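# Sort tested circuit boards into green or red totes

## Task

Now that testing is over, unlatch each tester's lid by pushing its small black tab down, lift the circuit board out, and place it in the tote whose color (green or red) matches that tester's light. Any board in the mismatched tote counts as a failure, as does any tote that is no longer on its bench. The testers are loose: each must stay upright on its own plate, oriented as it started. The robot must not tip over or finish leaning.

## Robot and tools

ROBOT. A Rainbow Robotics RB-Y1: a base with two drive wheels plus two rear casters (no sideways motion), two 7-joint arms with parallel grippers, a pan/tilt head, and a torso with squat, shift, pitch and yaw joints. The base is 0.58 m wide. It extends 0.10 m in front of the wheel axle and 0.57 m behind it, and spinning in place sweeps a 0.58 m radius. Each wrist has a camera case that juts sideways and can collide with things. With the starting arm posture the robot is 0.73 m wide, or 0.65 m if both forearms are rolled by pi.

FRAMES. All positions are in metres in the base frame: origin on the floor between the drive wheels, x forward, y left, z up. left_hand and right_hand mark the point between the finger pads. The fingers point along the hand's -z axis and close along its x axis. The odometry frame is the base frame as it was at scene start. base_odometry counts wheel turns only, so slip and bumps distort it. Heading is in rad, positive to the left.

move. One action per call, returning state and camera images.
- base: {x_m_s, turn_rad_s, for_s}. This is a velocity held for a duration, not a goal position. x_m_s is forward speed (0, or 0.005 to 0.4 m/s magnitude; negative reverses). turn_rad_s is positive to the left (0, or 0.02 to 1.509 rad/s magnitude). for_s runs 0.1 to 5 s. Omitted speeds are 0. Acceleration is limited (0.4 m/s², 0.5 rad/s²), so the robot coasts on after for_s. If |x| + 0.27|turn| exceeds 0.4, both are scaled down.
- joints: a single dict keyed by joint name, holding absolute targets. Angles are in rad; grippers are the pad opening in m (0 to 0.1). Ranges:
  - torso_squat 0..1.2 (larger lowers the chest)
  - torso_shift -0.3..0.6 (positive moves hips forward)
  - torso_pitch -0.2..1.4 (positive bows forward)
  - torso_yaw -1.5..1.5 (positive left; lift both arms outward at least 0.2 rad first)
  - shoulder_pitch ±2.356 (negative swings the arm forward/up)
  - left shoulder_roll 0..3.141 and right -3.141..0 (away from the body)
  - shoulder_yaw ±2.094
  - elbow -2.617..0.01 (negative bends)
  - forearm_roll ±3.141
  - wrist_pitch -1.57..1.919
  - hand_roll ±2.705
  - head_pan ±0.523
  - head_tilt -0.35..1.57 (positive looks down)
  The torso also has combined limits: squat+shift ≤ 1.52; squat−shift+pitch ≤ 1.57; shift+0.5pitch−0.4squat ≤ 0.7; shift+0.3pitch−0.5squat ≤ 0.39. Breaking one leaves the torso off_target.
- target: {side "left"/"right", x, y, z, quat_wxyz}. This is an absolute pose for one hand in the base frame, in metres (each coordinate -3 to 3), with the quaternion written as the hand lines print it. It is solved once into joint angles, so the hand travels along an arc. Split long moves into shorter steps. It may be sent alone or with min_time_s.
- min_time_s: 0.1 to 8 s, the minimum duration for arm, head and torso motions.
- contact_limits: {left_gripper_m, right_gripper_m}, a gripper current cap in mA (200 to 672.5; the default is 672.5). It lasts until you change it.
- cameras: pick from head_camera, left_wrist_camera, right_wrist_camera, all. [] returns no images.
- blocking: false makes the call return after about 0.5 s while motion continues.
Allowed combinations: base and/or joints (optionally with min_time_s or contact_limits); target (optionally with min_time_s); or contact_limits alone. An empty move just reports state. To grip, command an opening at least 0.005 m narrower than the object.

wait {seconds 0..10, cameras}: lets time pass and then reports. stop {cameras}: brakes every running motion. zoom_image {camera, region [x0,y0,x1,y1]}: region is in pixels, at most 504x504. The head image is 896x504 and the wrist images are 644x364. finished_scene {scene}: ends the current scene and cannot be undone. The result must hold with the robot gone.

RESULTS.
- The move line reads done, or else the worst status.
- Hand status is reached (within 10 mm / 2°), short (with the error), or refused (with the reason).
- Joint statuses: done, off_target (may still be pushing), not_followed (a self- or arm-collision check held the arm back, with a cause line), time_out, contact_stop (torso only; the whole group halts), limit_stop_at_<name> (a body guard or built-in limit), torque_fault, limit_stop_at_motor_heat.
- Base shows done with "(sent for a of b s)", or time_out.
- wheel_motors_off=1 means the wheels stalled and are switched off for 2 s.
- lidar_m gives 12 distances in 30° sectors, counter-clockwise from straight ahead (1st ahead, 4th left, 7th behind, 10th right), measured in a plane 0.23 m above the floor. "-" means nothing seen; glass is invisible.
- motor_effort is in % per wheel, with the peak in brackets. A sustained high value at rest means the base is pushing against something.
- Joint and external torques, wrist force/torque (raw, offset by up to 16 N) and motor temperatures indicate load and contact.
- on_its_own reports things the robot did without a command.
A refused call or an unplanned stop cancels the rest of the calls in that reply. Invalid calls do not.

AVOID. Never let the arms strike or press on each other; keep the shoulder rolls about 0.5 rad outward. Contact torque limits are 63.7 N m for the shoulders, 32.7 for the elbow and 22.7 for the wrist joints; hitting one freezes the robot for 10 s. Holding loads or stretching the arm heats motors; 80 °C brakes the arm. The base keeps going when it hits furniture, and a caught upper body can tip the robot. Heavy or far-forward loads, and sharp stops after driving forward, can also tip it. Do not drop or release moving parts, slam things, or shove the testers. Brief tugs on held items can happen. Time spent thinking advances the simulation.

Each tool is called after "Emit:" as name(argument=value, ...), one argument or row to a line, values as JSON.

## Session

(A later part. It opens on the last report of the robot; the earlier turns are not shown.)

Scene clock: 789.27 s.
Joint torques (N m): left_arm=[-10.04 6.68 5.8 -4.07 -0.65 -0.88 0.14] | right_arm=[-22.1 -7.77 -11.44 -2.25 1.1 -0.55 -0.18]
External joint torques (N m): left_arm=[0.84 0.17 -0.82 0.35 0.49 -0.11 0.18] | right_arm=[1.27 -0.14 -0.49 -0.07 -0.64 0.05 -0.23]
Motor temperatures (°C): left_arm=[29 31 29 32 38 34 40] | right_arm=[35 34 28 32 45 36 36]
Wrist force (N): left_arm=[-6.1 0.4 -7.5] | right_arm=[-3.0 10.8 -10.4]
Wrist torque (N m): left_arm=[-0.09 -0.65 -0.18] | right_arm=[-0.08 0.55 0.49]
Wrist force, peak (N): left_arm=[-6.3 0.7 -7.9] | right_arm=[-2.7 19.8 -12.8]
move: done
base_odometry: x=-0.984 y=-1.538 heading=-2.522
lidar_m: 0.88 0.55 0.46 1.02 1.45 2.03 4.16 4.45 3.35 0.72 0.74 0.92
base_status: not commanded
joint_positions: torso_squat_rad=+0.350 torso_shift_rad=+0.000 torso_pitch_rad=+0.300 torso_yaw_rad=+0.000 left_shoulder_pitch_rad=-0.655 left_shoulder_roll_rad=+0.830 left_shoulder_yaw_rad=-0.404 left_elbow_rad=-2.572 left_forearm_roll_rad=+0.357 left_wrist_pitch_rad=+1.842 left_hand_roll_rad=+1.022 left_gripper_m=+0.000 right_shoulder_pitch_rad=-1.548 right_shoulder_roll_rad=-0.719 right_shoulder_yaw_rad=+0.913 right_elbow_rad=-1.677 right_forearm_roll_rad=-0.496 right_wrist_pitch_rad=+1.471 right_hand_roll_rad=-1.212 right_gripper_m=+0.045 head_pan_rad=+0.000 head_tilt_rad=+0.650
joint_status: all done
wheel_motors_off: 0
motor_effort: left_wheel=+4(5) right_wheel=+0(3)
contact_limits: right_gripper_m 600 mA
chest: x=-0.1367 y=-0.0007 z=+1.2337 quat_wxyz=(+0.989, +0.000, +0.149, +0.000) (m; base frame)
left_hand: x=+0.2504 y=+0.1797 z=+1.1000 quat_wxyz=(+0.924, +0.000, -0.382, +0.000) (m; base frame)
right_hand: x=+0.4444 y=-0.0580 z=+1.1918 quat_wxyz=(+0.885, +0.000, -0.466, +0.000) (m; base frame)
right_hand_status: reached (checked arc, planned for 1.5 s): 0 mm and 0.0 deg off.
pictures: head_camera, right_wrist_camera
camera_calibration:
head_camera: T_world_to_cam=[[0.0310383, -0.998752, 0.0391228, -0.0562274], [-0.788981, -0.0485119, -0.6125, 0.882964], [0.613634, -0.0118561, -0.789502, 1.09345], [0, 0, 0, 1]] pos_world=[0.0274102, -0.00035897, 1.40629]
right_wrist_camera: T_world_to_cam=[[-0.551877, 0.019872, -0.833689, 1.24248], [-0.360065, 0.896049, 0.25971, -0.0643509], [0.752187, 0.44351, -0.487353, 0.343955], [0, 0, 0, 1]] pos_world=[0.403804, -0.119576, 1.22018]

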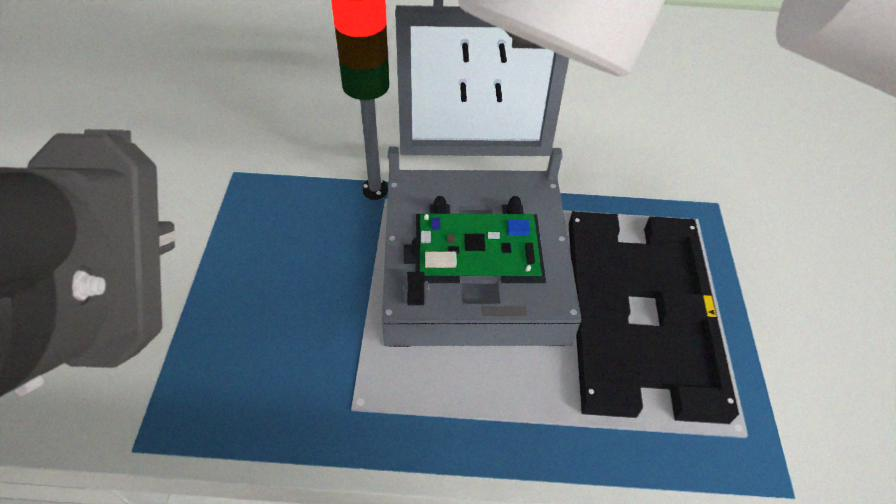

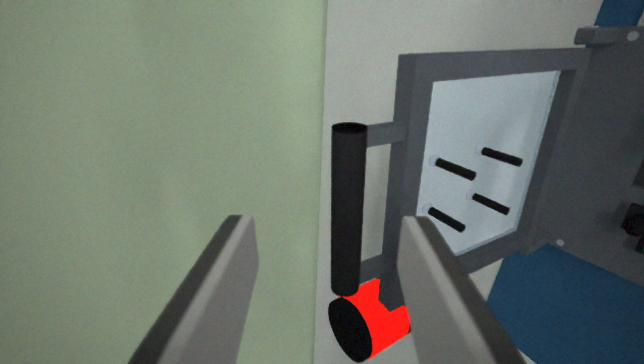

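Emit:
move(
  target={"side":"right","x":0.33,"y":-0.058,"z":1.16,"quat_wxyz":[0.966,0,-0.259,0]},
  min_time_s=1.5,
  cameras=[],
)

Emit:
move(
  base={"x_m_s":0.1,"for_s":0.6},
  joints={"right_gripper_m":0.088},
  cameras=[],
)

Emit:
move(
  target={"side":"right","x":0.33,"y":-0.04,"z":1.05,"quat_wxyz":[0.9962,0,-0.087,0]},
  min_time_s=1.5,
  cameras=["right_wrist_camera","head_camera"],
)

Scene clock: 801.77 s.
Joint torques (N m): left_arm=[-9.88 6.83 5.48 -4 -0.69 -0.94 0.15] | right_arm=[-18.01 -7.47 -11.14 -1.82 0.66 -0.21 -0.31]
External joint torques (N m): left_arm=[1 0.32 -1.15 0.42 0.45 -0.18 0.19] | right_arm=[3.47 -0.53 -0.83 -0.11 -0.49 0.1 -0.34]
Motor temperatures (°C): left_arm=[29 31 29 32 38 34 40] | right_arm=[36 34 29 32 45 35 36]
Wrist force (N): left_arm=[-6.1 0.3 -7.8] | right_arm=[-1.0 10.8 -12.7]
Wrist torque (N m): left_arm=[-0.07 -0.64 -0.16] | right_arm=[-0.06 0.67 0.51]
Wrist force, peak (N): left_arm=[-6.2 0.3 -8.1] | right_arm=[-0.9 11.0 -12.7]
move: done
base_odometry: x=-0.984 y=-1.538 heading=-2.522
lidar_m: 0.88 0.55 0.47 1.02 1.43 2.03 4.16 4.45 3.34 0.72 0.75 0.91
base_status: not commanded
joint_positions: torso_squat_rad=+0.350 torso_shift_rad=+0.000 torso_pitch_rad=+0.300 torso_yaw_rad=+0.000 left_shoulder_pitch_rad=-0.655 left_shoulder_roll_rad=+0.830 left_shoulder_yaw_rad=-0.404 left_elbow_rad=-2.572 left_forearm_roll_rad=+0.357 left_wrist_pitch_rad=+1.842 left_hand_roll_rad=+1.022 left_gripper_m=+0.000 right_shoulder_pitch_rad=-1.541 right_shoulder_roll_rad=-0.721 right_shoulder_yaw_rad=+0.793 right_elbow_rad=-1.851 right_forearm_roll_rad=-0.941 right_wrist_pitch_rad=+1.825 right_hand_roll_rad=-1.267 right_gripper_m=+0.045 head_pan_rad=+0.000 head_tilt_rad=+0.650
joint_status: all done
wheel_motors_off: 0
motor_effort: left_wheel=+4(5) right_wheel=-2(4)
contact_limits: right_gripper_m 600 mA
chest: x=-0.1367 y=-0.0007 z=+1.2337 quat_wxyz=(+0.989, +0.000, +0.149, +0.000) (m; base frame)
left_hand: x=+0.2504 y=+0.1797 z=+1.1000 quat_wxyz=(+0.924, +0.000, -0.382, +0.000) (m; base frame)
right_hand: x=+0.3305 y=-0.0578 z=+1.1602 quat_wxyz=(+0.966, -0.001, -0.259, +0.001) (m; base frame)
right_hand_status: reached (checked arc, planned for 1.5 s): 1 mm and 0.1 deg off.
pictures: none
No camera images: "cameras" was empty.

Scene clock: 802.90 s.
Joint torques (N m): left_arm=[-10.09 6.73 5.92 -3.95 -0.8 -0.96 0.18] | right_arm=[-18.7 -7.62 -10.5 -1.41 0.78 -0.21 -0.28]
External joint torques (N m): left_arm=[0.8 0.22 -0.7 0.48 0.34 -0.19 0.22] | right_arm=[2.78 -0.69 -0.19 0.31 -0.37 0.1 -0.31]
Motor temperatures (°C): left_arm=[29 31 29 32 38 34 40] | right_arm=[36 34 29 32 45 35 36]
Wrist force (N): left_arm=[-6.1 0.5 -7.7] | right_arm=[-0.9 10.9 -12.3]
Wrist torque (N m): left_arm=[-0.09 -0.66 -0.17] | right_arm=[-0.07 0.67 0.49]
Wrist force, peak (N): left_arm=[-6.3 0.4 -8.1] | right_arm=[-0.7 10.8 -13.1]
move: done
base_odometry: x=-1.032 y=-1.573 heading=-2.522
lidar_m: 0.83 0.54 0.43 0.78 1.44 2.02 4.21 4.44 3.35 0.72 0.72 0.86
base_status: done (sent for 0.6 of 0.6 s)
joint_positions: torso_squat_rad=+0.350 torso_shift_rad=+0.000 torso_pitch_rad=+0.300 torso_yaw_rad=+0.000 left_shoulder_pitch_rad=-0.655 left_shoulder_roll_rad=+0.830 left_shoulder_yaw_rad=-0.404 left_elbow_rad=-2.572 left_forearm_roll_rad=+0.357 left_wrist_pitch_rad=+1.842 left_hand_roll_rad=+1.022 left_gripper_m=+0.000 right_shoulder_pitch_rad=-1.541 right_shoulder_roll_rad=-0.721 right_shoulder_yaw_rad=+0.793 right_elbow_rad=-1.851 right_forearm_roll_rad=-0.941 right_wrist_pitch_rad=+1.825 right_hand_roll_rad=-1.267 right_gripper_m=+0.088 head_pan_rad=+0.000 head_tilt_rad=+0.650
joint_status: all done
wheel_motors_off: 0
motor_effort: left_wheel=-1(24) right_wheel=-3(20)
contact_limits: right_gripper_m 600 mA
chest: x=-0.1365 y=-0.0007 z=+1.2337 quat_wxyz=(+0.989, +0.000, +0.149, +0.000) (m; base frame)
left_hand: x=+0.2505 y=+0.1797 z=+1.0998 quat_wxyz=(+0.924, +0.000, -0.382, +0.000) (m; base frame)
right_hand: x=+0.3306 y=-0.0578 z=+1.1600 quat_wxyz=(+0.966, -0.001, -0.259, +0.001) (m; base frame)
pictures: none
No camera images: "cameras" was empty.

Scene clock: 804.73 s.
Joint torques (N m): left_arm=[-10.1 6.8 5.89 -3.94 -0.74 -0.83 0.17] | right_arm=[-20.52 -4.6 -8.16 -2.48 0.15 -0.37 0.26]
External joint torques (N m): left_arm=[0.78 0.29 -0.73 0.48 0.4 -0.07 0.21] | right_arm=[2.96 2.07 1.35 1.15 -0.4 -0.19 0.25]
Motor temperatures (°C): left_arm=[29 31 29 32 38 34 40] | right_arm=[36 34 29 32 45 35 36]
Wrist force (N): left_arm=[-6.2 0.6 -8.2] | right_arm=[1.1 10.5 -13.3]
Wrist torque (N m): left_arm=[-0.12 -0.64 -0.17] | right_arm=[-0.01 0.79 0.52]
Wrist force, peak (N): left_arm=[-6.2 0.6 -8.2] | right_arm=[0.9 10.8 -13.7]
move: done
base_odometry: x=-1.032 y=-1.573 heading=-2.522
lidar_m: 0.82 0.54 0.43 0.79 1.44 2.02 4.22 4.44 3.36 0.72 0.72 0.86
base_status: not commanded
joint_positions: torso_squat_rad=+0.350 torso_shift_rad=+0.000 torso_pitch_rad=+0.300 torso_yaw_rad=+0.000 left_shoulder_pitch_rad=-0.655 left_shoulder_roll_rad=+0.830 left_shoulder_yaw_rad=-0.404 left_elbow_rad=-2.572 left_forearm_roll_rad=+0.357 left_wrist_pitch_rad=+1.842 left_hand_roll_rad=+1.022 left_gripper_m=+0.000 right_shoulder_pitch_rad=-1.465 right_shoulder_roll_rad=-0.548 right_shoulder_yaw_rad=+0.852 right_elbow_rad=-1.436 right_forearm_roll_rad=-1.044 right_wrist_pitch_rad=+1.714 right_hand_roll_rad=-1.083 right_gripper_m=+0.088 head_pan_rad=+0.000 head_tilt_rad=+0.650
joint_status: all done
wheel_motors_off: 0
motor_effort: left_wheel=+1(2) right_wheel=-2(5)
contact_limits: right_gripper_m 600 mA
chest: x=-0.1366 y=-0.0007 z=+1.2337 quat_wxyz=(+0.989, +0.000, +0.149, +0.000) (m; base frame)
left_hand: x=+0.2504 y=+0.1797 z=+1.0999 quat_wxyz=(+0.924, +0.000, -0.382, +0.000) (m; base frame)
right_hand: x=+0.3297 y=-0.0403 z=+1.0506 quat_wxyz=(+0.996, +0.001, -0.089, +0.000) (m; base frame)
right_hand_status: reached (checked arc, planned for 1.5 s): 1 mm and 0.2 deg off.
pictures: head_camera, right_wrist_camera
camera_calibration:
head_camera: T_world_to_cam=[[0.0310372, -0.998752, 0.0391192, -0.0562261], [-0.789098, -0.0485065, -0.612349, 0.882836], [0.613482, -0.0118633, -0.789619, 1.0935], [0, 0, 0, 1]] pos_world=[0.0275462, -0.00036006, 1.40625]
right_wrist_camera: T_world_to_cam=[[-0.980935, 0.0208669, -0.193212, 0.529695], [-0.0675993, 0.895492, 0.439915, -0.370574], [0.182199, 0.444589, -0.877009, 0.950901], [0, 0, 0, 1]] pos_world=[0.321293, -0.101967, 1.09931]

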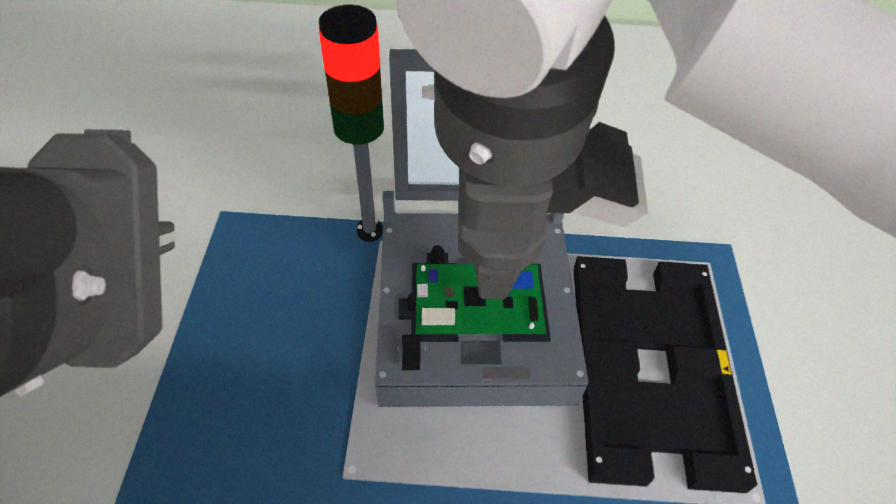

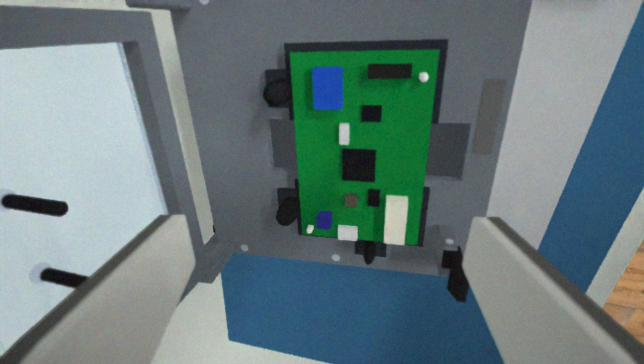

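Emit:
move(
  target={"side":"right","x":0.333,"y":-0.034,"z":0.985,"quat_wxyz":[0.9998,0,-0.02,0]},
  min_time_s=2,
)

Scene clock: 827.63 s.
Joint torques (N m): left_arm=[-10 6.88 5.76 -3.98 -0.75 -0.81 0.14] | right_arm=[-20.8 -3.92 -6.51 -2.88 -0.2 -0.4 0.33]
External joint torques (N m): left_arm=[0.88 0.37 -0.86 0.44 0.38 -0.04 0.18] | right_arm=[3.56 2.4 1.53 1.39 -0.52 -0.34 0.33]
Motor temperatures (°C): left_arm=[29 31 29 32 38 34 40] | right_arm=[36 33 29 32 45 35 35]
Wrist force (N): left_arm=[-6.2 0.7 -7.6] | right_arm=[2.2 10.7 -13.2]
Wrist torque (N m): left_arm=[-0.13 -0.66 -0.17] | right_arm=[-0.05 0.85 0.50]
Wrist force, peak (N): left_arm=[-6.4 0.6 -8.0] | right_arm=[1.5 10.9 -13.6]
move: done
base_odometry: x=-1.032 y=-1.573 heading=-2.522
lidar_m: 0.82 0.55 0.43 0.78 1.44 2.02 4.22 4.44 3.35 0.71 0.73 0.85
base_status: not commanded
joint_positions: torso_squat_rad=+0.350 torso_shift_rad=+0.000 torso_pitch_rad=+0.300 torso_yaw_rad=+0.000 left_shoulder_pitch_rad=-0.655 left_shoulder_roll_rad=+0.830 left_shoulder_yaw_rad=-0.404 left_elbow_rad=-2.572 left_forearm_roll_rad=+0.357 left_wrist_pitch_rad=+1.842 left_hand_roll_rad=+1.022 left_gripper_m=+0.000 right_shoulder_pitch_rad=-1.444 right_shoulder_roll_rad=-0.421 right_shoulder_yaw_rad=+0.889 right_elbow_rad=-1.118 right_forearm_roll_rad=-1.060 right_wrist_pitch_rad=+1.614 right_hand_roll_rad=-0.922 right_gripper_m=+0.088 head_pan_rad=+0.000 head_tilt_rad=+0.650
joint_status: all done
wheel_motors_off: 0
motor_effort: left_wheel=-1(2) right_wheel=-4(5)
contact_limits: right_gripper_m 600 mA
chest: x=-0.1366 y=-0.0007 z=+1.2337 quat_wxyz=(+0.989, +0.000, +0.149, +0.000) (m; base frame)
left_hand: x=+0.2504 y=+0.1797 z=+1.0999 quat_wxyz=(+0.924, +0.000, -0.382, +0.000) (m; base frame)
right_hand: x=+0.3333 y=-0.0340 z=+0.9855 quat_wxyz=(+1.000, +0.000, -0.021, +0.000) (m; base frame)
right_hand_status: reached (checked arc, planned for 2.0 s): 1 mm and 0.1 deg off.
pictures: head_camera, left_wrist_camera, right_wrist_camera
camera_calibration:
head_camera: T_world_to_cam=[[0.031037, -0.998752, 0.0391193, -0.0562262], [-0.789098, -0.0485064, -0.612349, 0.882836], [0.613482, -0.0118636, -0.789619, 1.0935], [0, 0, 0, 1]] pos_world=[0.0275465, -0.000360037, 1.40625]
left_wrist_camera: T_world_to_cam=[[0.716552, 0.0148131, 0.697376, -0.950481], [-0.331316, -0.872569, 0.358961, -0.120732], [0.613826, -0.488266, -0.620333, 0.685334], [0, 0, 0, 1]] pos_world=[0.220393, 0.243358, 1.13132]
right_wrist_camera: T_world_to_cam=[[-0.998077, 0.0205505, -0.0584768, 0.393396], [-0.00760461, 0.89571, 0.444574, -0.371877], [0.0615145, 0.444164, -0.893831, 0.947173], [0, 0, 0, 1]] pos_world=[0.331547, -0.0956911, 1.03494]

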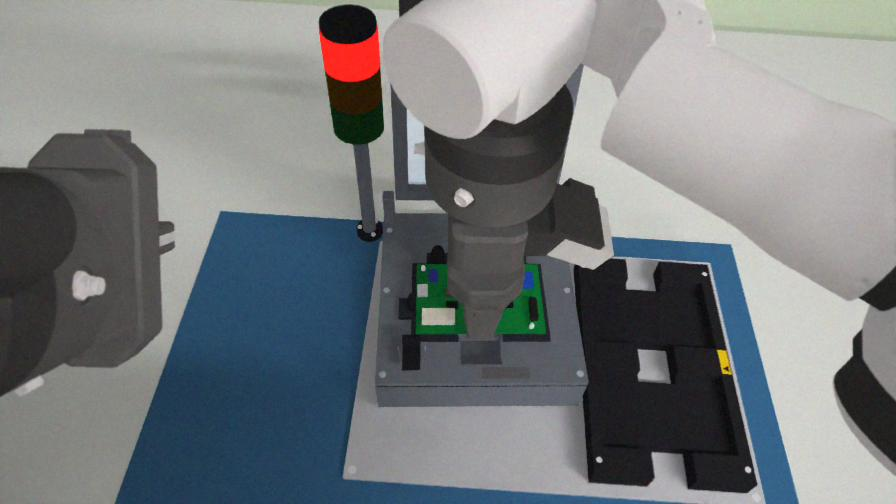

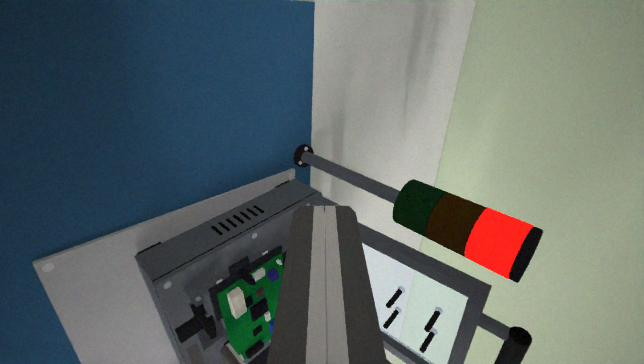

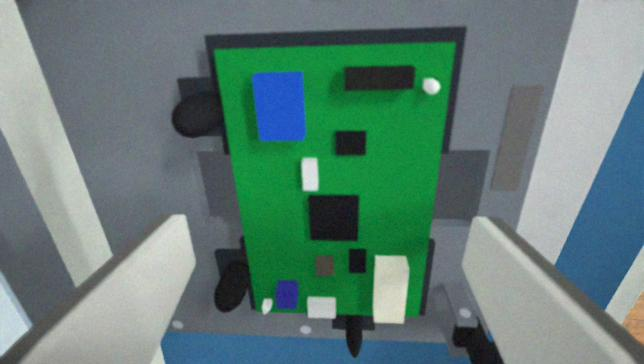

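Emit:
move(
  target={"side":"right","x":0.332,"y":-0.039,"z":0.966,"quat_wxyz":[0.9998,0,-0.02,0]},
  min_time_s=1.5,
  cameras=["right_wrist_camera"],
)

Emit:
move(
  target={"side":"right","x":0.332,"y":-0.039,"z":0.96,"quat_wxyz":[0.9998,0,-0.02,0]},
  min_time_s=1,
  cameras=["right_wrist_camera"],
)

Scene clock: 838.17 s.
Joint torques (N m): left_arm=[-10.03 6.85 5.97 -3.97 -0.78 -0.9 0.19] | right_arm=[-20.61 -3.24 -6.31 -2.88 0.43 -0.5 0.36]
External joint torques (N m): left_arm=[0.85 0.35 -0.65 0.45 0.36 -0.13 0.23] | right_arm=[3.57 2.93 1.61 1.48 0.11 -0.43 0.36]
Motor temperatures (°C): left_arm=[29 31 29 32 38 34 40] | right_arm=[36 33 28 32 45 35 35]
Wrist force (N): left_arm=[-6.0 0.4 -7.7] | right_arm=[2.1 10.8 -13.4]
Wrist torque (N m): left_arm=[-0.10 -0.64 -0.16] | right_arm=[-0.05 0.84 0.52]
Wrist force, peak (N): left_arm=[-6.5 0.4 -7.8] | right_arm=[2.0 11.1 -13.5]
move: done
base_odometry: x=-1.032 y=-1.573 heading=-2.522
lidar_m: 0.83 0.54 0.43 0.79 1.45 2.02 4.22 4.43 3.35 0.72 0.73 0.86
base_status: not commanded
joint_positions: torso_squat_rad=+0.350 torso_shift_rad=+0.000 torso_pitch_rad=+0.300 torso_yaw_rad=+0.000 left_shoulder_pitch_rad=-0.655 left_shoulder_roll_rad=+0.830 left_shoulder_yaw_rad=-0.404 left_elbow_rad=-2.572 left_forearm_roll_rad=+0.357 left_wrist_pitch_rad=+1.842 left_hand_roll_rad=+1.022 left_gripper_m=+0.000 right_shoulder_pitch_rad=-1.411 right_shoulder_roll_rad=-0.418 right_shoulder_yaw_rad=+0.904 right_elbow_rad=-1.105 right_forearm_roll_rad=-1.043 right_wrist_pitch_rad=+1.575 right_hand_roll_rad=-0.908 right_gripper_m=+0.088 head_pan_rad=+0.000 head_tilt_rad=+0.650
joint_status: all done
wheel_motors_off: 0
motor_effort: left_wheel=+0(2) right_wheel=-3(5)
contact_limits: right_gripper_m 600 mA
chest: x=-0.1366 y=-0.0007 z=+1.2337 quat_wxyz=(+0.989, +0.000, +0.149, +0.000) (m; base frame)
left_hand: x=+0.2504 y=+0.1797 z=+1.0999 quat_wxyz=(+0.924, +0.000, -0.382, +0.000) (m; base frame)
right_hand: x=+0.3323 y=-0.0390 z=+0.9665 quat_wxyz=(+1.000, +0.000, -0.021, +0.000) (m; base frame)
right_hand_status: reached (checked arc, planned for 1.5 s): 1 mm and 0.1 deg off.
pictures: right_wrist_camera
camera_calibration:
right_wrist_camera: T_world_to_cam=[[-0.99811, 0.0205372, -0.0579244, 0.390953], [-0.00735947, 0.89579, 0.444416, -0.358892], [0.0610151, 0.444003, -0.893946, 0.932756], [0, 0, 0, 1]] pos_world=[0.33066, -0.100683, 1.01598]

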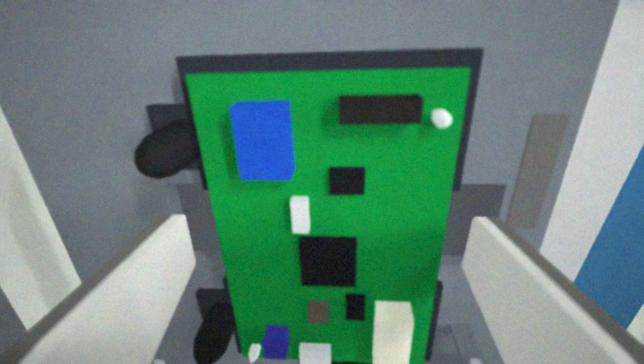

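Scene clock: 839.50 s.
Joint torques (N m): left_arm=[-10.09 6.9 5.82 -4.09 -0.8 -0.97 0.15] | right_arm=[-20.31 -3.65 -6.25 -2.83 0.39 -0.4 0.36]
External joint torques (N m): left_arm=[0.79 0.39 -0.8 0.34 0.34 -0.21 0.19] | right_arm=[3.84 2.45 1.6 1.56 0.07 -0.33 0.36]
Motor temperatures (°C): left_arm=[29 31 29 32 38 34 40] | right_arm=[36 33 28 32 45 35 35]
Wrist force (N): left_arm=[-6.2 0.5 -7.6] | right_arm=[2.0 11.0 -13.1]
Wrist torque (N m): left_arm=[-0.09 -0.67 -0.16] | right_arm=[-0.07 0.83 0.52]
Wrist force, peak (N): left_arm=[-6.4 0.6 -7.9] | right_arm=[2.3 10.9 -13.5]
move: done
base_odometry: x=-1.032 y=-1.573 heading=-2.522
lidar_m: 0.82 0.54 0.43 0.79 1.43 2.03 4.22 4.46 3.36 0.72 0.73 0.85
base_status: not commanded
joint_positions: torso_squat_rad=+0.350 torso_shift_rad=+0.000 torso_pitch_rad=+0.300 torso_yaw_rad=+0.000 left_shoulder_pitch_rad=-0.655 left_shoulder_roll_rad=+0.830 left_shoulder_yaw_rad=-0.404 left_elbow_rad=-2.572 left_forearm_roll_rad=+0.357 left_wrist_pitch_rad=+1.842 left_hand_roll_rad=+1.022 left_gripper_m=+0.000 right_shoulder_pitch_rad=-1.404 right_shoulder_roll_rad=-0.412 right_shoulder_yaw_rad=+0.909 right_elbow_rad=-1.093 right_forearm_roll_rad=-1.037 right_wrist_pitch_rad=+1.562 right_hand_roll_rad=-0.903 right_gripper_m=+0.088 head_pan_rad=+0.000 head_tilt_rad=+0.650
joint_status: all done
wheel_motors_off: 0
motor_effort: left_wheel=+0(2) right_wheel=-4(5)
contact_limits: right_gripper_m 600 mA
chest: x=-0.1366 y=-0.0007 z=+1.2337 quat_wxyz=(+0.989, +0.000, +0.149, +0.000) (m; base frame)
left_hand: x=+0.2504 y=+0.1797 z=+1.0999 quat_wxyz=(+0.924, +0.000, -0.382, +0.000) (m; base frame)
right_hand: x=+0.3322 y=-0.0391 z=+0.9606 quat_wxyz=(+1.000, +0.000, -0.021, +0.000) (m; base frame)
right_hand_status: reached (checked arc, planned for 1.0 s): 1 mm and 0.1 deg off.
pictures: right_wrist_camera
camera_calibration:
right_wrist_camera: T_world_to_cam=[[-0.998109, 0.0204746, -0.0579669, 0.390546], [-0.00743177, 0.89581, 0.444375, -0.356159], [0.0610258, 0.443965, -0.893964, 0.927525], [0, 0, 0, 1]] pos_world=[0.330557, -0.100734, 1.01008]

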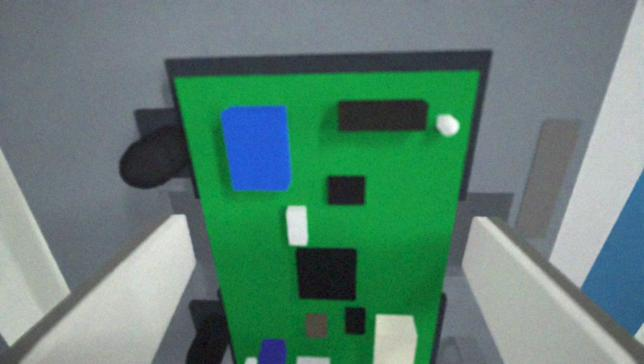

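Emit:
move(
  target={"side":"right","x":0.332,"y":-0.038,"z":0.955,"quat_wxyz":[0.9998,0,-0.02,0]},
  min_time_s=1,
  cameras=["right_wrist_camera"],
)

Emit:
move(
  contact_limits={"right_gripper_m":450},
  joints={"right_gripper_m":0.06},
)

Scene clock: 853.93 s.
Joint torques (N m): left_arm=[-9.97 6.99 5.83 -3.92 -0.79 -0.87 0.11] | right_arm=[-20.47 -3.23 -6.15 -2.94 0.45 -0.42 0.35]
External joint torques (N m): left_arm=[0.92 0.48 -0.79 0.51 0.35 -0.1 0.15] | right_arm=[3.66 2.8 1.61 1.47 0.14 -0.36 0.34]
Motor temperatures (°C): left_arm=[29 31 29 32 38 34 40] | right_arm=[36 33 28 32 45 35 35]
Wrist force (N): left_arm=[-6.0 0.4 -7.4] | right_arm=[2.0 11.0 -13.0]
Wrist torque (N m): left_arm=[-0.10 -0.64 -0.17] | right_arm=[-0.08 0.84 0.51]
Wrist force, peak (N): left_arm=[-6.3 0.6 -8.0] | right_arm=[2.0 10.9 -13.5]
move: done
base_odometry: x=-1.032 y=-1.573 heading=-2.522
lidar_m: 0.82 0.55 0.43 0.78 1.45 2.02 4.22 4.44 3.36 0.72 0.73 0.85
base_status: not commanded
joint_positions: torso_squat_rad=+0.350 torso_shift_rad=+0.000 torso_pitch_rad=+0.300 torso_yaw_rad=+0.000 left_shoulder_pitch_rad=-0.655 left_shoulder_roll_rad=+0.830 left_shoulder_yaw_rad=-0.404 left_elbow_rad=-2.572 left_forearm_roll_rad=+0.357 left_wrist_pitch_rad=+1.842 left_hand_roll_rad=+1.022 left_gripper_m=+0.000 right_shoulder_pitch_rad=-1.400 right_shoulder_roll_rad=-0.404 right_shoulder_yaw_rad=+0.913 right_elbow_rad=-1.079 right_forearm_roll_rad=-1.032 right_wrist_pitch_rad=+1.550 right_hand_roll_rad=-0.899 right_gripper_m=+0.088 head_pan_rad=+0.000 head_tilt_rad=+0.650
joint_status: all done
wheel_motors_off: 0
motor_effort: left_wheel=+0(2) right_wheel=-4(5)
contact_limits: right_gripper_m 600 mA
chest: x=-0.1366 y=-0.0007 z=+1.2337 quat_wxyz=(+0.989, +0.000, +0.149, +0.000) (m; base frame)
left_hand: x=+0.2504 y=+0.1797 z=+1.0999 quat_wxyz=(+0.924, +0.000, -0.382, +0.000) (m; base frame)
right_hand: x=+0.3323 y=-0.0381 z=+0.9556 quat_wxyz=(+1.000, +0.000, -0.021, +0.000) (m; base frame)
right_hand_status: reached (checked arc, planned for 1.0 s): 1 mm and 0.1 deg off.
pictures: right_wrist_camera
camera_calibration:
right_wrist_camera: T_world_to_cam=[[-0.998105, 0.0204824, -0.0580228, 0.390306], [-0.00745085, 0.895801, 0.444393, -0.35484], [0.0610791, 0.443983, -0.893951, 0.922566], [0, 0, 0, 1]] pos_world=[0.330573, -0.0997316, 1.00506]

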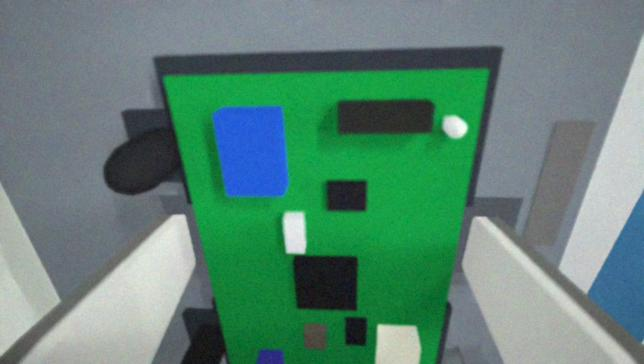

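Scene clock: 854.73 s.
Joint torques (N m): left_arm=[-10.24 6.84 5.77 -3.92 -0.83 -0.92 0.22] | right_arm=[-20.4 -3.54 -6.25 -3.44 -0.46 0.51 0.36]
External joint torques (N m): left_arm=[0.64 0.33 -0.85 0.5 0.31 -0.15 0.26] | right_arm=[3.74 2.48 1.5 0.97 -0.77 0.58 0.35]
Motor temperatures (°C): left_arm=[29 31 29 32 38 34 40] | right_arm=[36 33 28 32 45 35 35]
Wrist force (N): left_arm=[-5.9 0.6 -7.7] | right_arm=[6.8 11.1 -13.1]
Wrist torque (N m): left_arm=[-0.12 -0.64 -0.16] | right_arm=[-0.04 0.71 0.68]
Wrist force, peak (N): left_arm=[-6.4 0.7 -8.0] | right_arm=[7.3 10.9 -14.6]
move: off_target
base_odometry: x=-1.032 y=-1.573 heading=-2.522
lidar_m: 0.83 0.54 0.43 0.78 1.44 2.03 4.21 4.44 3.35 0.71 0.73 0.85
base_status: not commanded
joint_positions: torso_squat_rad=+0.350 torso_shift_rad=+0.000 torso_pitch_rad=+0.300 torso_yaw_rad=+0.000 left_shoulder_pitch_rad=-0.655 left_shoulder_roll_rad=+0.830 left_shoulder_yaw_rad=-0.404 left_elbow_rad=-2.572 left_forearm_roll_rad=+0.357 left_wrist_pitch_rad=+1.842 left_hand_roll_rad=+1.022 left_gripper_m=+0.000 right_shoulder_pitch_rad=-1.400 right_shoulder_roll_rad=-0.404 right_shoulder_yaw_rad=+0.913 right_elbow_rad=-1.079 right_forearm_roll_rad=-1.032 right_wrist_pitch_rad=+1.549 right_hand_roll_rad=-0.899 right_gripper_m=+0.070 head_pan_rad=+0.000 head_tilt_rad=+0.650
joint_status: right_gripper_m off_target (ended at +0.070, target +0.060)
wheel_motors_off: 0
motor_effort: left_wheel=+0(2) right_wheel=-4(5)
contact_limits: right_gripper_m 450 mA
chest: x=-0.1366 y=-0.0007 z=+1.2337 quat_wxyz=(+0.989, +0.000, +0.149, +0.000) (m; base frame)
left_hand: x=+0.2504 y=+0.1797 z=+1.0999 quat_wxyz=(+0.924, +0.000, -0.382, +0.000) (m; base frame)
right_hand: x=+0.3323 y=-0.0381 z=+0.9556 quat_wxyz=(+1.000, +0.000, -0.021, +0.000) (m; base frame)
pictures: head_camera, left_wrist_camera, right_wrist_camera
camera_calibration:
head_camera: T_world_to_cam=[[0.0310371, -0.998752, 0.0391191, -0.0562261], [-0.789099, -0.0485064, -0.612348, 0.882836], [0.613482, -0.0118633, -0.78962, 1.0935], [0, 0, 0, 1]] pos_world=[0.0275476, -0.000360256, 1.40625]
left_wrist_camera: T_world_to_cam=[[0.716553, 0.0148131, 0.697375, -0.950481], [-0.331316, -0.872569, 0.358961, -0.120732], [0.613826, -0.488266, -0.620334, 0.685334], [0, 0, 0, 1]] pos_world=[0.220394, 0.243358, 1.13132]
right_wrist_camera: T_world_to_cam=[[-0.998088, 0.0205055, -0.0583079, 0.390653], [-0.00755631, 0.895806, 0.44438, -0.354773], [0.0613448, 0.443971, -0.893939, 0.922459], [0, 0, 0, 1]] pos_world=[0.330638, -0.099748, 1.00505]

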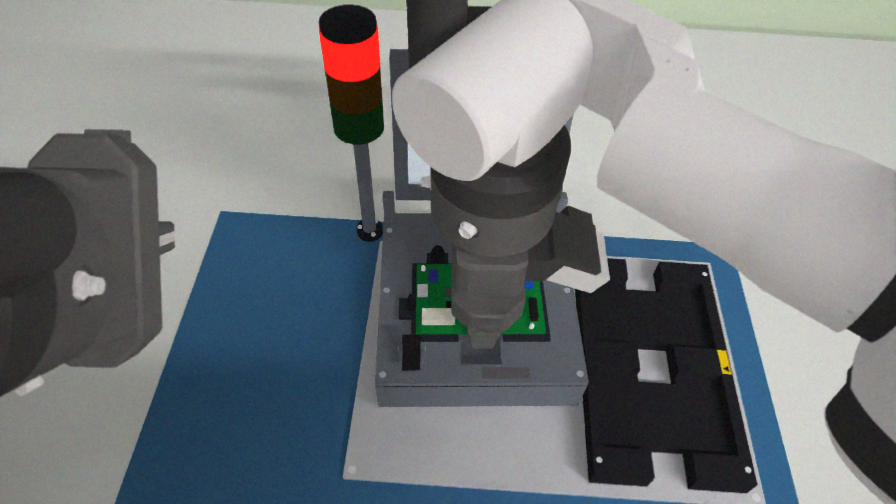

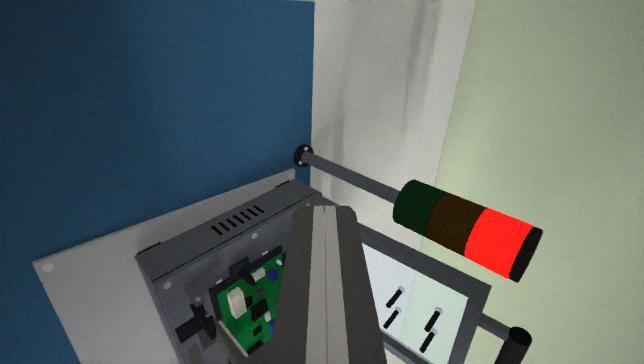

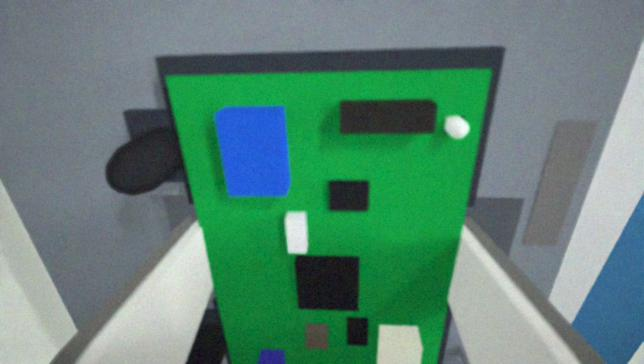

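Emit:
move(
  target={"side":"right","x":0.332,"y":-0.038,"z":0.967,"quat_wxyz":[0.9998,0,-0.02,0]},
  min_time_s=1.5,
  cameras=["right_wrist_camera"],
)

Emit:
move(
  target={"side":"right","x":0.332,"y":-0.038,"z":0.99,"quat_wxyz":[0.9998,0,-0.02,0]},
  min_time_s=1.2,
  cameras=["head_camera"],
)

Emit:
move(
  target={"side":"right","x":0.336,"y":-0.06,"z":1.08,"quat_wxyz":[0.9962,0,-0.087,0]},
  min_time_s=2,
  cameras=["head_camera","right_wrist_camera"],
)

Scene clock: 863.90 s.
Joint torques (N m): left_arm=[-10.05 6.74 5.74 -4.03 -0.74 -0.87 0.24] | right_arm=[-25.3 -4.36 -9.63 -5.73 -1.6 0.29 -0.64]
External joint torques (N m): left_arm=[0.84 0.23 -0.88 0.39 0.4 -0.1 0.27] | right_arm=[-1.11 1.8 -1.74 -1.37 -1.92 0.35 -0.65]
Motor temperatures (°C): left_arm=[29 31 29 32 38 34 40] | right_arm=[36 33 28 32 45 35 35]
Wrist force (N): left_arm=[-6.0 0.4 -7.7] | right_arm=[5.5 7.1 -17.8]
Wrist torque (N m): left_arm=[-0.07 -0.64 -0.19] | right_arm=[-0.04 0.55 0.80]
Wrist force, peak (N): left_arm=[-6.4 0.6 -7.9] | right_arm=[8.2 12.7 -18.9]
move: done
base_odometry: x=-1.032 y=-1.573 heading=-2.522
lidar_m: 0.81 0.54 0.43 0.79 1.44 2.03 4.22 4.44 3.35 0.71 0.73 0.85
base_status: not commanded
joint_positions: torso_squat_rad=+0.350 torso_shift_rad=+0.000 torso_pitch_rad=+0.300 torso_yaw_rad=+0.000 left_shoulder_pitch_rad=-0.655 left_shoulder_roll_rad=+0.830 left_shoulder_yaw_rad=-0.404 left_elbow_rad=-2.572 left_forearm_roll_rad=+0.357 left_wrist_pitch_rad=+1.842 left_hand_roll_rad=+1.022 left_gripper_m=+0.000 right_shoulder_pitch_rad=-1.413 right_shoulder_roll_rad=-0.415 right_shoulder_yaw_rad=+0.905 right_elbow_rad=-1.100 right_forearm_roll_rad=-1.043 right_wrist_pitch_rad=+1.576 right_hand_roll_rad=-0.908 right_gripper_m=+0.070 head_pan_rad=+0.000 head_tilt_rad=+0.650
joint_status: all done
wheel_motors_off: 0
motor_effort: left_wheel=-1(2) right_wheel=-3(5)
contact_limits: right_gripper_m 450 mA
chest: x=-0.1366 y=-0.0007 z=+1.2337 quat_wxyz=(+0.989, +0.000, +0.149, +0.000) (m; base frame)
left_hand: x=+0.2505 y=+0.1797 z=+1.0999 quat_wxyz=(+0.924, +0.000, -0.382, +0.000) (m; base frame)
right_hand: x=+0.3323 y=-0.0384 z=+0.9664 quat_wxyz=(+1.000, -0.001, -0.020, +0.000) (m; base frame)
right_hand_status: reached (checked arc, planned for 1.5 s): 1 mm and 0.1 deg off.
pictures: right_wrist_camera
camera_calibration:
right_wrist_camera: T_world_to_cam=[[-0.998174, 0.0203793, -0.0568548, 0.389842], [-0.00692719, 0.896511, 0.442967, -0.358108], [0.0599983, 0.442552, -0.894734, 0.933413], [0, 0, 0, 1]] pos_world=[0.330646, -0.0999808, 1.01595]

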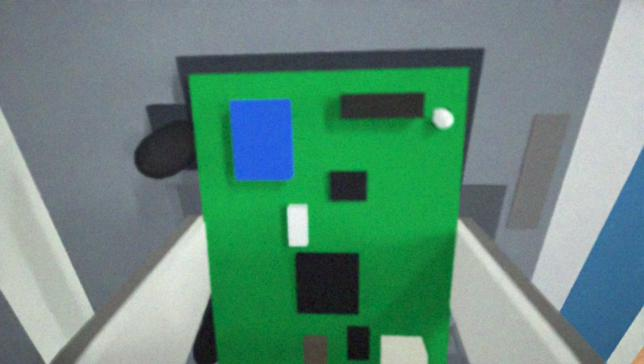

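Scene clock: 865.43 s.
Joint torques (N m): left_arm=[-10.17 6.72 5.74 -3.91 -0.79 -0.94 0.15] | right_arm=[-23.98 -7.06 -9.11 -4.22 -0.25 -0.13 -0.42]
External joint torques (N m): left_arm=[0.71 0.21 -0.88 0.51 0.35 -0.17 0.19] | right_arm=[0.32 -0.65 -0.94 0.02 -0.56 -0.08 -0.43]
Motor temperatures (°C): left_arm=[29 31 29 32 38 34 40] | right_arm=[36 33 28 32 45 35 35]
Wrist force (N): left_arm=[-6.0 0.5 -7.8] | right_arm=[2.0 10.8 -13.1]
Wrist torque (N m): left_arm=[-0.11 -0.64 -0.17] | right_arm=[-0.05 0.82 0.51]
Wrist force, peak (N): left_arm=[-6.8 0.6 -7.7] | right_arm=[1.3 7.3 -29.5]
move: done
base_odometry: x=-1.032 y=-1.573 heading=-2.522
lidar_m: 0.83 0.55 0.43 0.79 1.44 2.03 4.22 4.44 3.36 0.72 0.73 0.86
base_status: not commanded
joint_positions: torso_squat_rad=+0.350 torso_shift_rad=+0.000 torso_pitch_rad=+0.300 torso_yaw_rad=+0.000 left_shoulder_pitch_rad=-0.655 left_shoulder_roll_rad=+0.830 left_shoulder_yaw_rad=-0.404 left_elbow_rad=-2.572 left_forearm_roll_rad=+0.357 left_wrist_pitch_rad=+1.842 left_hand_roll_rad=+1.022 left_gripper_m=+0.000 right_shoulder_pitch_rad=-1.441 right_shoulder_roll_rad=-0.438 right_shoulder_yaw_rad=+0.884 right_elbow_rad=-1.145 right_forearm_roll_rad=-1.067 right_wrist_pitch_rad=+1.629 right_hand_roll_rad=-0.928 right_gripper_m=+0.060 head_pan_rad=+0.000 head_tilt_rad=+0.650
joint_status: all done
wheel_motors_off: 0
on_its_own: right_gripper_m moved -0.010 to your old target +0.060
motor_effort: left_wheel=+1(1) right_wheel=-3(5)
contact_limits: right_gripper_m 450 mA
chest: x=-0.1366 y=-0.0007 z=+1.2337 quat_wxyz=(+0.989, +0.000, +0.149, +0.000) (m; base frame)
left_hand: x=+0.2505 y=+0.1797 z=+1.0999 quat_wxyz=(+0.924, +0.000, -0.382, +0.000) (m; base frame)
right_hand: x=+0.3319 y=-0.0380 z=+0.9899 quat_wxyz=(+1.000, +0.000, -0.020, +0.000) (m; base frame)
right_hand_status: reached (checked arc, planned for 1.2 s): 0 mm and 0.0 deg off.
pictures: head_camera
camera_calibration:
head_camera: T_world_to_cam=[[0.0309814, -0.998756, 0.039078, -0.0562155], [-0.789114, -0.0484369, -0.612334, 0.882816], [0.613465, -0.0118661, -0.789633, 1.09351], [0, 0, 0, 1]] pos_world=[0.0275539, -0.000408997, 1.40625]

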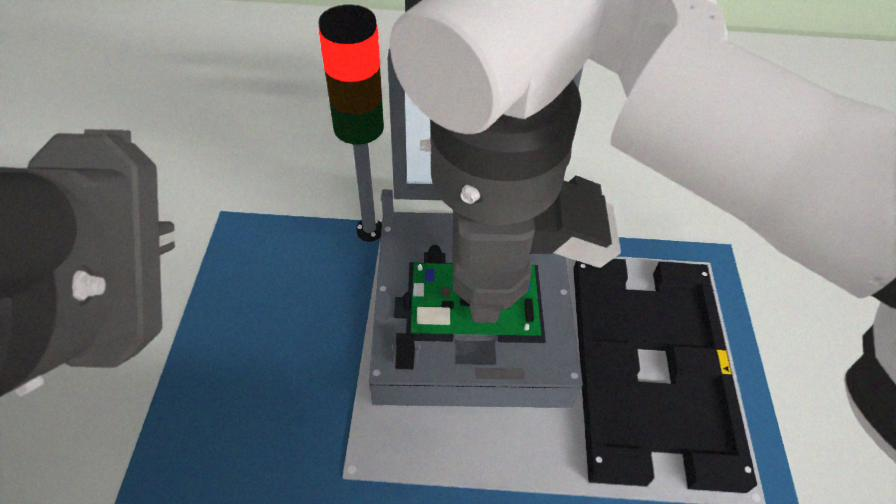

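Scene clock: 867.77 s.
Joint torques (N m): left_arm=[-10.04 6.78 5.68 -4.01 -0.77 -0.9 0.23] | right_arm=[-23.15 -7.82 -10.08 -3.17 -0.05 -0.1 -0.22]
External joint torques (N m): left_arm=[0.84 0.27 -0.94 0.42 0.37 -0.13 0.27] | right_arm=[0.5 -0.48 -0.48 0.09 -0.58 0.09 -0.23]
Motor temperatures (°C): left_arm=[29 31 29 32 38 34 40] | right_arm=[36 33 28 32 45 35 35]
Wrist force (N): left_arm=[-6.0 0.6 -7.6] | right_arm=[1.1 10.8 -13.1]
Wrist torque (N m): left_arm=[-0.11 -0.65 -0.18] | right_arm=[-0.03 0.79 0.53]
Wrist force, peak (N): left_arm=[-6.2 0.4 -8.1] | right_arm=[1.2 10.9 -13.7]
move: done
base_odometry: x=-1.032 y=-1.573 heading=-2.522
lidar_m: 0.82 0.54 0.43 0.79 1.44 2.01 4.22 4.44 3.36 0.71 0.73 0.86
base_status: not commanded
joint_positions: torso_squat_rad=+0.350 torso_shift_rad=+0.000 torso_pitch_rad=+0.300 torso_yaw_rad=+0.000 left_shoulder_pitch_rad=-0.655 left_shoulder_roll_rad=+0.830 left_shoulder_yaw_rad=-0.404 left_elbow_rad=-2.572 left_forearm_roll_rad=+0.357 left_wrist_pitch_rad=+1.842 left_hand_roll_rad=+1.022 left_gripper_m=+0.000 right_shoulder_pitch_rad=-1.499 right_shoulder_roll_rad=-0.608 right_shoulder_yaw_rad=+0.812 right_elbow_rad=-1.450 right_forearm_roll_rad=-1.098 right_wrist_pitch_rad=+1.762 right_hand_roll_rad=-1.048 right_gripper_m=+0.060 head_pan_rad=+0.000 head_tilt_rad=+0.650
joint_status: all done
wheel_motors_off: 0
motor_effort: left_wheel=+1(2) right_wheel=-4(5)
contact_limits: right_gripper_m 450 mA
chest: x=-0.1366 y=-0.0007 z=+1.2337 quat_wxyz=(+0.989, +0.000, +0.149, +0.000) (m; base frame)
left_hand: x=+0.2505 y=+0.1797 z=+1.0999 quat_wxyz=(+0.924, +0.000, -0.382, +0.000) (m; base frame)
right_hand: x=+0.3360 y=-0.0599 z=+1.0799 quat_wxyz=(+0.996, +0.000, -0.087, +0.000) (m; base frame)
right_hand_status: reached (checked arc, planned for 2.0 s): 0 mm and 0.0 deg off.
pictures: head_camera, right_wrist_camera
camera_calibration:
head_camera: T_world_to_cam=[[0.0309814, -0.998756, 0.0390781, -0.0562155], [-0.789112, -0.048437, -0.612336, 0.882817], [0.613467, -0.011866, -0.789631, 1.09351], [0, 0, 0, 1]] pos_world=[0.0275516, -0.000408958, 1.40625]
right_wrist_camera: T_world_to_cam=[[-0.981602, 0.0199653, -0.189893, 0.538531], [-0.0667133, 0.895978, 0.439059, -0.36485], [0.178906, 0.44365, -0.878161, 0.986526], [0, 0, 0, 1]] pos_world=[0.327787, -0.121526, 1.12878]

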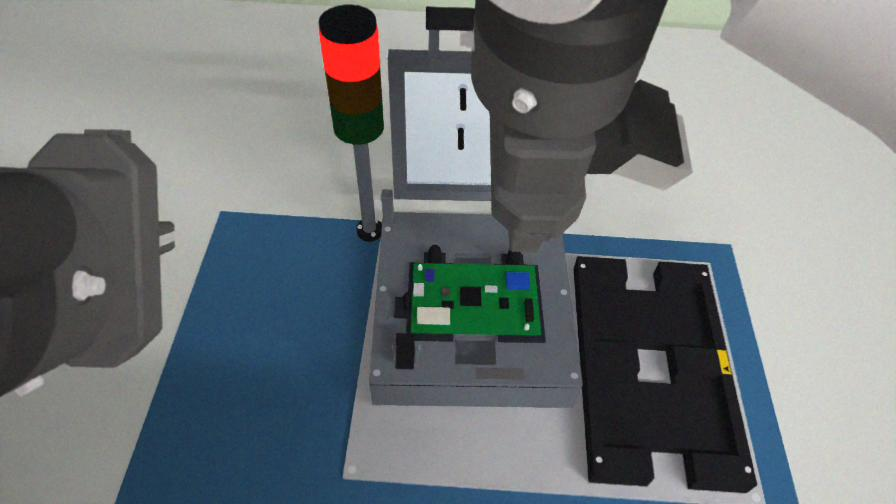

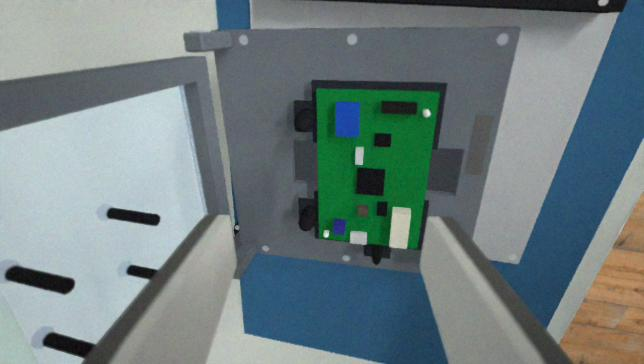

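Emit:
move(
  joints={"right_gripper_m":0.088},
  contact_limits={"right_gripper_m":600},
  cameras=[],
)

Emit:
move(
  target={"side":"right","x":0.332,"y":-0.035,"z":0.985,"quat_wxyz":[0.9998,0,-0.02,0]},
  min_time_s=1.5,
  cameras=["right_wrist_camera"],
)

Emit:
move(
  target={"side":"right","x":0.332,"y":-0.035,"z":0.966,"quat_wxyz":[0.9998,0,-0.02,0]},
  min_time_s=1,
  cameras=["right_wrist_camera"],
)

Scene clock: 878.67 s.
Joint torques (N m): left_arm=[-10.23 6.63 5.77 -3.99 -0.74 -0.85 0.21] | right_arm=[-22.93 -8.07 -9.99 -3.15 -0.07 -0.02 -0.29]
External joint torques (N m): left_arm=[0.65 0.12 -0.85 0.43 0.39 -0.08 0.25] | right_arm=[0.72 -0.74 -0.39 0.11 -0.61 0.17 -0.3]
Motor temperatures (°C): left_arm=[29 31 29 32 38 34 40] | right_arm=[36 33 29 32 45 35 35]
Wrist force (N): left_arm=[-6.1 0.4 -7.6] | right_arm=[1.1 10.6 -13.5]
Wrist torque (N m): left_arm=[-0.10 -0.64 -0.16] | right_arm=[-0.03 0.80 0.51]
Wrist force, peak (N): left_arm=[-6.3 0.6 -8.2] | right_arm=[1.3 11.1 -13.5]
move: done
base_odometry: x=-1.032 y=-1.573 heading=-2.522
lidar_m: 0.82 0.54 0.43 0.78 1.44 2.02 4.21 4.43 3.35 0.72 0.72 0.85
base_status: not commanded
joint_positions: torso_squat_rad=+0.350 torso_shift_rad=+0.000 torso_pitch_rad=+0.300 torso_yaw_rad=+0.000 left_shoulder_pitch_rad=-0.655 left_shoulder_roll_rad=+0.830 left_shoulder_yaw_rad=-0.404 left_elbow_rad=-2.572 left_forearm_roll_rad=+0.357 left_wrist_pitch_rad=+1.842 left_hand_roll_rad=+1.022 left_gripper_m=+0.000 right_shoulder_pitch_rad=-1.499 right_shoulder_roll_rad=-0.608 right_shoulder_yaw_rad=+0.812 right_elbow_rad=-1.450 right_forearm_roll_rad=-1.098 right_wrist_pitch_rad=+1.762 right_hand_roll_rad=-1.048 right_gripper_m=+0.088 head_pan_rad=+0.000 head_tilt_rad=+0.650
joint_status: all done
wheel_motors_off: 0
motor_effort: left_wheel=-1(2) right_wheel=-3(5)
contact_limits: right_gripper_m 600 mA
chest: x=-0.1366 y=-0.0007 z=+1.2337 quat_wxyz=(+0.989, +0.000, +0.149, +0.000) (m; base frame)
left_hand: x=+0.2505 y=+0.1797 z=+1.0999 quat_wxyz=(+0.924, +0.000, -0.382, +0.000) (m; base frame)
right_hand: x=+0.3360 y=-0.0599 z=+1.0799 quat_wxyz=(+0.996, +0.000, -0.087, +0.000) (m; base frame)
pictures: none
No camera images: "cameras" was empty.

Scene clock: 880.50 s.
Joint torques (N m): left_arm=[-10.19 6.74 5.92 -4 -0.83 -0.88 0.09] | right_arm=[-21.1 -4.44 -6.81 -2.94 0.38 -0.25 0.27]
External joint torques (N m): left_arm=[0.69 0.23 -0.7 0.42 0.31 -0.12 0.13] | right_arm=[3.2 1.89 1.32 1.31 0.06 -0.18 0.27]
Motor temperatures (°C): left_arm=[29 31 29 32 38 34 40] | right_arm=[36 33 29 32 45 35 35]
Wrist force (N): left_arm=[-6.0 0.3 -7.8] | right_arm=[1.6 10.9 -13.1]
Wrist torque (N m): left_arm=[-0.08 -0.64 -0.15] | right_arm=[-0.08 0.79 0.55]
Wrist force, peak (N): left_arm=[-6.2 0.4 -8.0] | right_arm=[2.1 11.0 -13.6]
move: done
base_odometry: x=-1.032 y=-1.573 heading=-2.522
lidar_m: 0.82 0.54 0.43 0.78 1.44 2.02 4.22 4.45 3.35 0.72 0.72 0.84
base_status: not commanded
joint_positions: torso_squat_rad=+0.350 torso_shift_rad=+0.000 torso_pitch_rad=+0.300 torso_yaw_rad=+0.000 left_shoulder_pitch_rad=-0.655 left_shoulder_roll_rad=+0.830 left_shoulder_yaw_rad=-0.404 left_elbow_rad=-2.572 left_forearm_roll_rad=+0.357 left_wrist_pitch_rad=+1.842 left_hand_roll_rad=+1.022 left_gripper_m=+0.000 right_shoulder_pitch_rad=-1.440 right_shoulder_roll_rad=-0.429 right_shoulder_yaw_rad=+0.893 right_elbow_rad=-1.133 right_forearm_roll_rad=-1.063 right_wrist_pitch_rad=+1.615 right_hand_roll_rad=-0.929 right_gripper_m=+0.088 head_pan_rad=+0.000 head_tilt_rad=+0.650
joint_status: all done
wheel_motors_off: 0
motor_effort: left_wheel=+2(2) right_wheel=-3(5)
contact_limits: right_gripper_m 600 mA
chest: x=-0.1366 y=-0.0007 z=+1.2337 quat_wxyz=(+0.989, +0.000, +0.149, +0.000) (m; base frame)
left_hand: x=+0.2505 y=+0.1797 z=+1.0999 quat_wxyz=(+0.924, +0.000, -0.382, +0.000) (m; base frame)
right_hand: x=+0.3320 y=-0.0352 z=+0.9855 quat_wxyz=(+1.000, +0.000, -0.021, +0.000) (m; base frame)
right_hand_status: reached (checked arc, planned for 1.5 s): 1 mm and 0.2 deg off.
pictures: right_wrist_camera
camera_calibration:
right_wrist_camera: T_world_to_cam=[[-0.99802, 0.0206447, -0.0594186, 0.393047], [-0.00795493, 0.895601, 0.444786, -0.370981], [0.0623978, 0.444378, -0.893664, 0.947319], [0, 0, 0, 1]] pos_world=[0.330207, -0.0968312, 1.03495]

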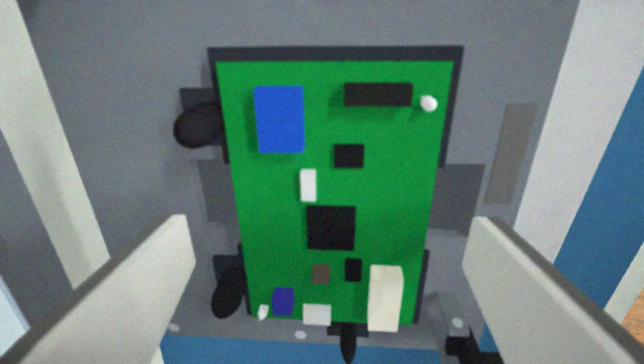

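Scene clock: 881.83 s.
Joint torques (N m): left_arm=[-9.99 6.87 5.8 -3.97 -0.73 -0.95 0.16] | right_arm=[-20.72 -3.39 -6.2 -2.87 0.4 -0.4 0.41]
External joint torques (N m): left_arm=[0.9 0.36 -0.82 0.45 0.41 -0.18 0.2] | right_arm=[3.51 2.73 1.66 1.47 0.09 -0.34 0.41]
Motor temperatures (°C): left_arm=[29 31 29 32 38 34 40] | right_arm=[36 33 29 32 45 35 35]
Wrist force (N): left_arm=[-5.9 0.3 -7.6] | right_arm=[2.0 10.7 -13.4]
Wrist torque (N m): left_arm=[-0.08 -0.63 -0.17] | right_arm=[-0.04 0.83 0.50]
Wrist force, peak (N): left_arm=[-6.4 0.4 -7.9] | right_arm=[1.8 10.8 -13.5]
move: done
base_odometry: x=-1.032 y=-1.573 heading=-2.522
lidar_m: 0.82 0.54 0.43 0.79 1.44 2.02 4.21 4.45 3.36 0.72 0.73 0.86
base_status: not commanded
joint_positions: torso_squat_rad=+0.350 torso_shift_rad=+0.000 torso_pitch_rad=+0.300 torso_yaw_rad=+0.000 left_shoulder_pitch_rad=-0.655 left_shoulder_roll_rad=+0.830 left_shoulder_yaw_rad=-0.404 left_elbow_rad=-2.572 left_forearm_roll_rad=+0.357 left_wrist_pitch_rad=+1.842 left_hand_roll_rad=+1.022 left_gripper_m=+0.000 right_shoulder_pitch_rad=-1.419 right_shoulder_roll_rad=-0.407 right_shoulder_yaw_rad=+0.909 right_elbow_rad=-1.091 right_forearm_roll_rad=-1.045 right_wrist_pitch_rad=+1.572 right_hand_roll_rad=-0.910 right_gripper_m=+0.088 head_pan_rad=+0.000 head_tilt_rad=+0.650
joint_status: all done
wheel_motors_off: 0
motor_effort: left_wheel=+2(2) right_wheel=-4(5)
contact_limits: right_gripper_m 600 mA
chest: x=-0.1366 y=-0.0007 z=+1.2337 quat_wxyz=(+0.989, +0.000, +0.149, +0.000) (m; base frame)
left_hand: x=+0.2505 y=+0.1797 z=+1.0999 quat_wxyz=(+0.924, +0.000, -0.382, +0.000) (m; base frame)
right_hand: x=+0.3323 y=-0.0350 z=+0.9665 quat_wxyz=(+1.000, +0.000, -0.021, +0.000) (m; base frame)
right_hand_status: reached (checked arc, planned for 1.0 s): 1 mm and 0.1 deg off.
pictures: right_wrist_camera
camera_calibration:
right_wrist_camera: T_world_to_cam=[[-0.998109, 0.0205274, -0.0579325, 0.39085], [-0.007373, 0.895782, 0.444433, -0.36248], [0.061018, 0.444019, -0.893937, 0.930953], [0, 0, 0, 1]] pos_world=[0.330634, -0.096681, 1.01595]

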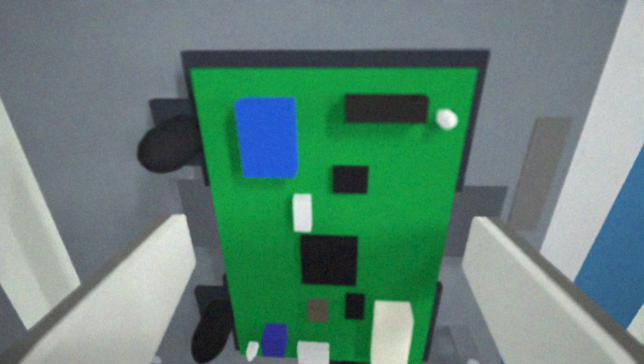

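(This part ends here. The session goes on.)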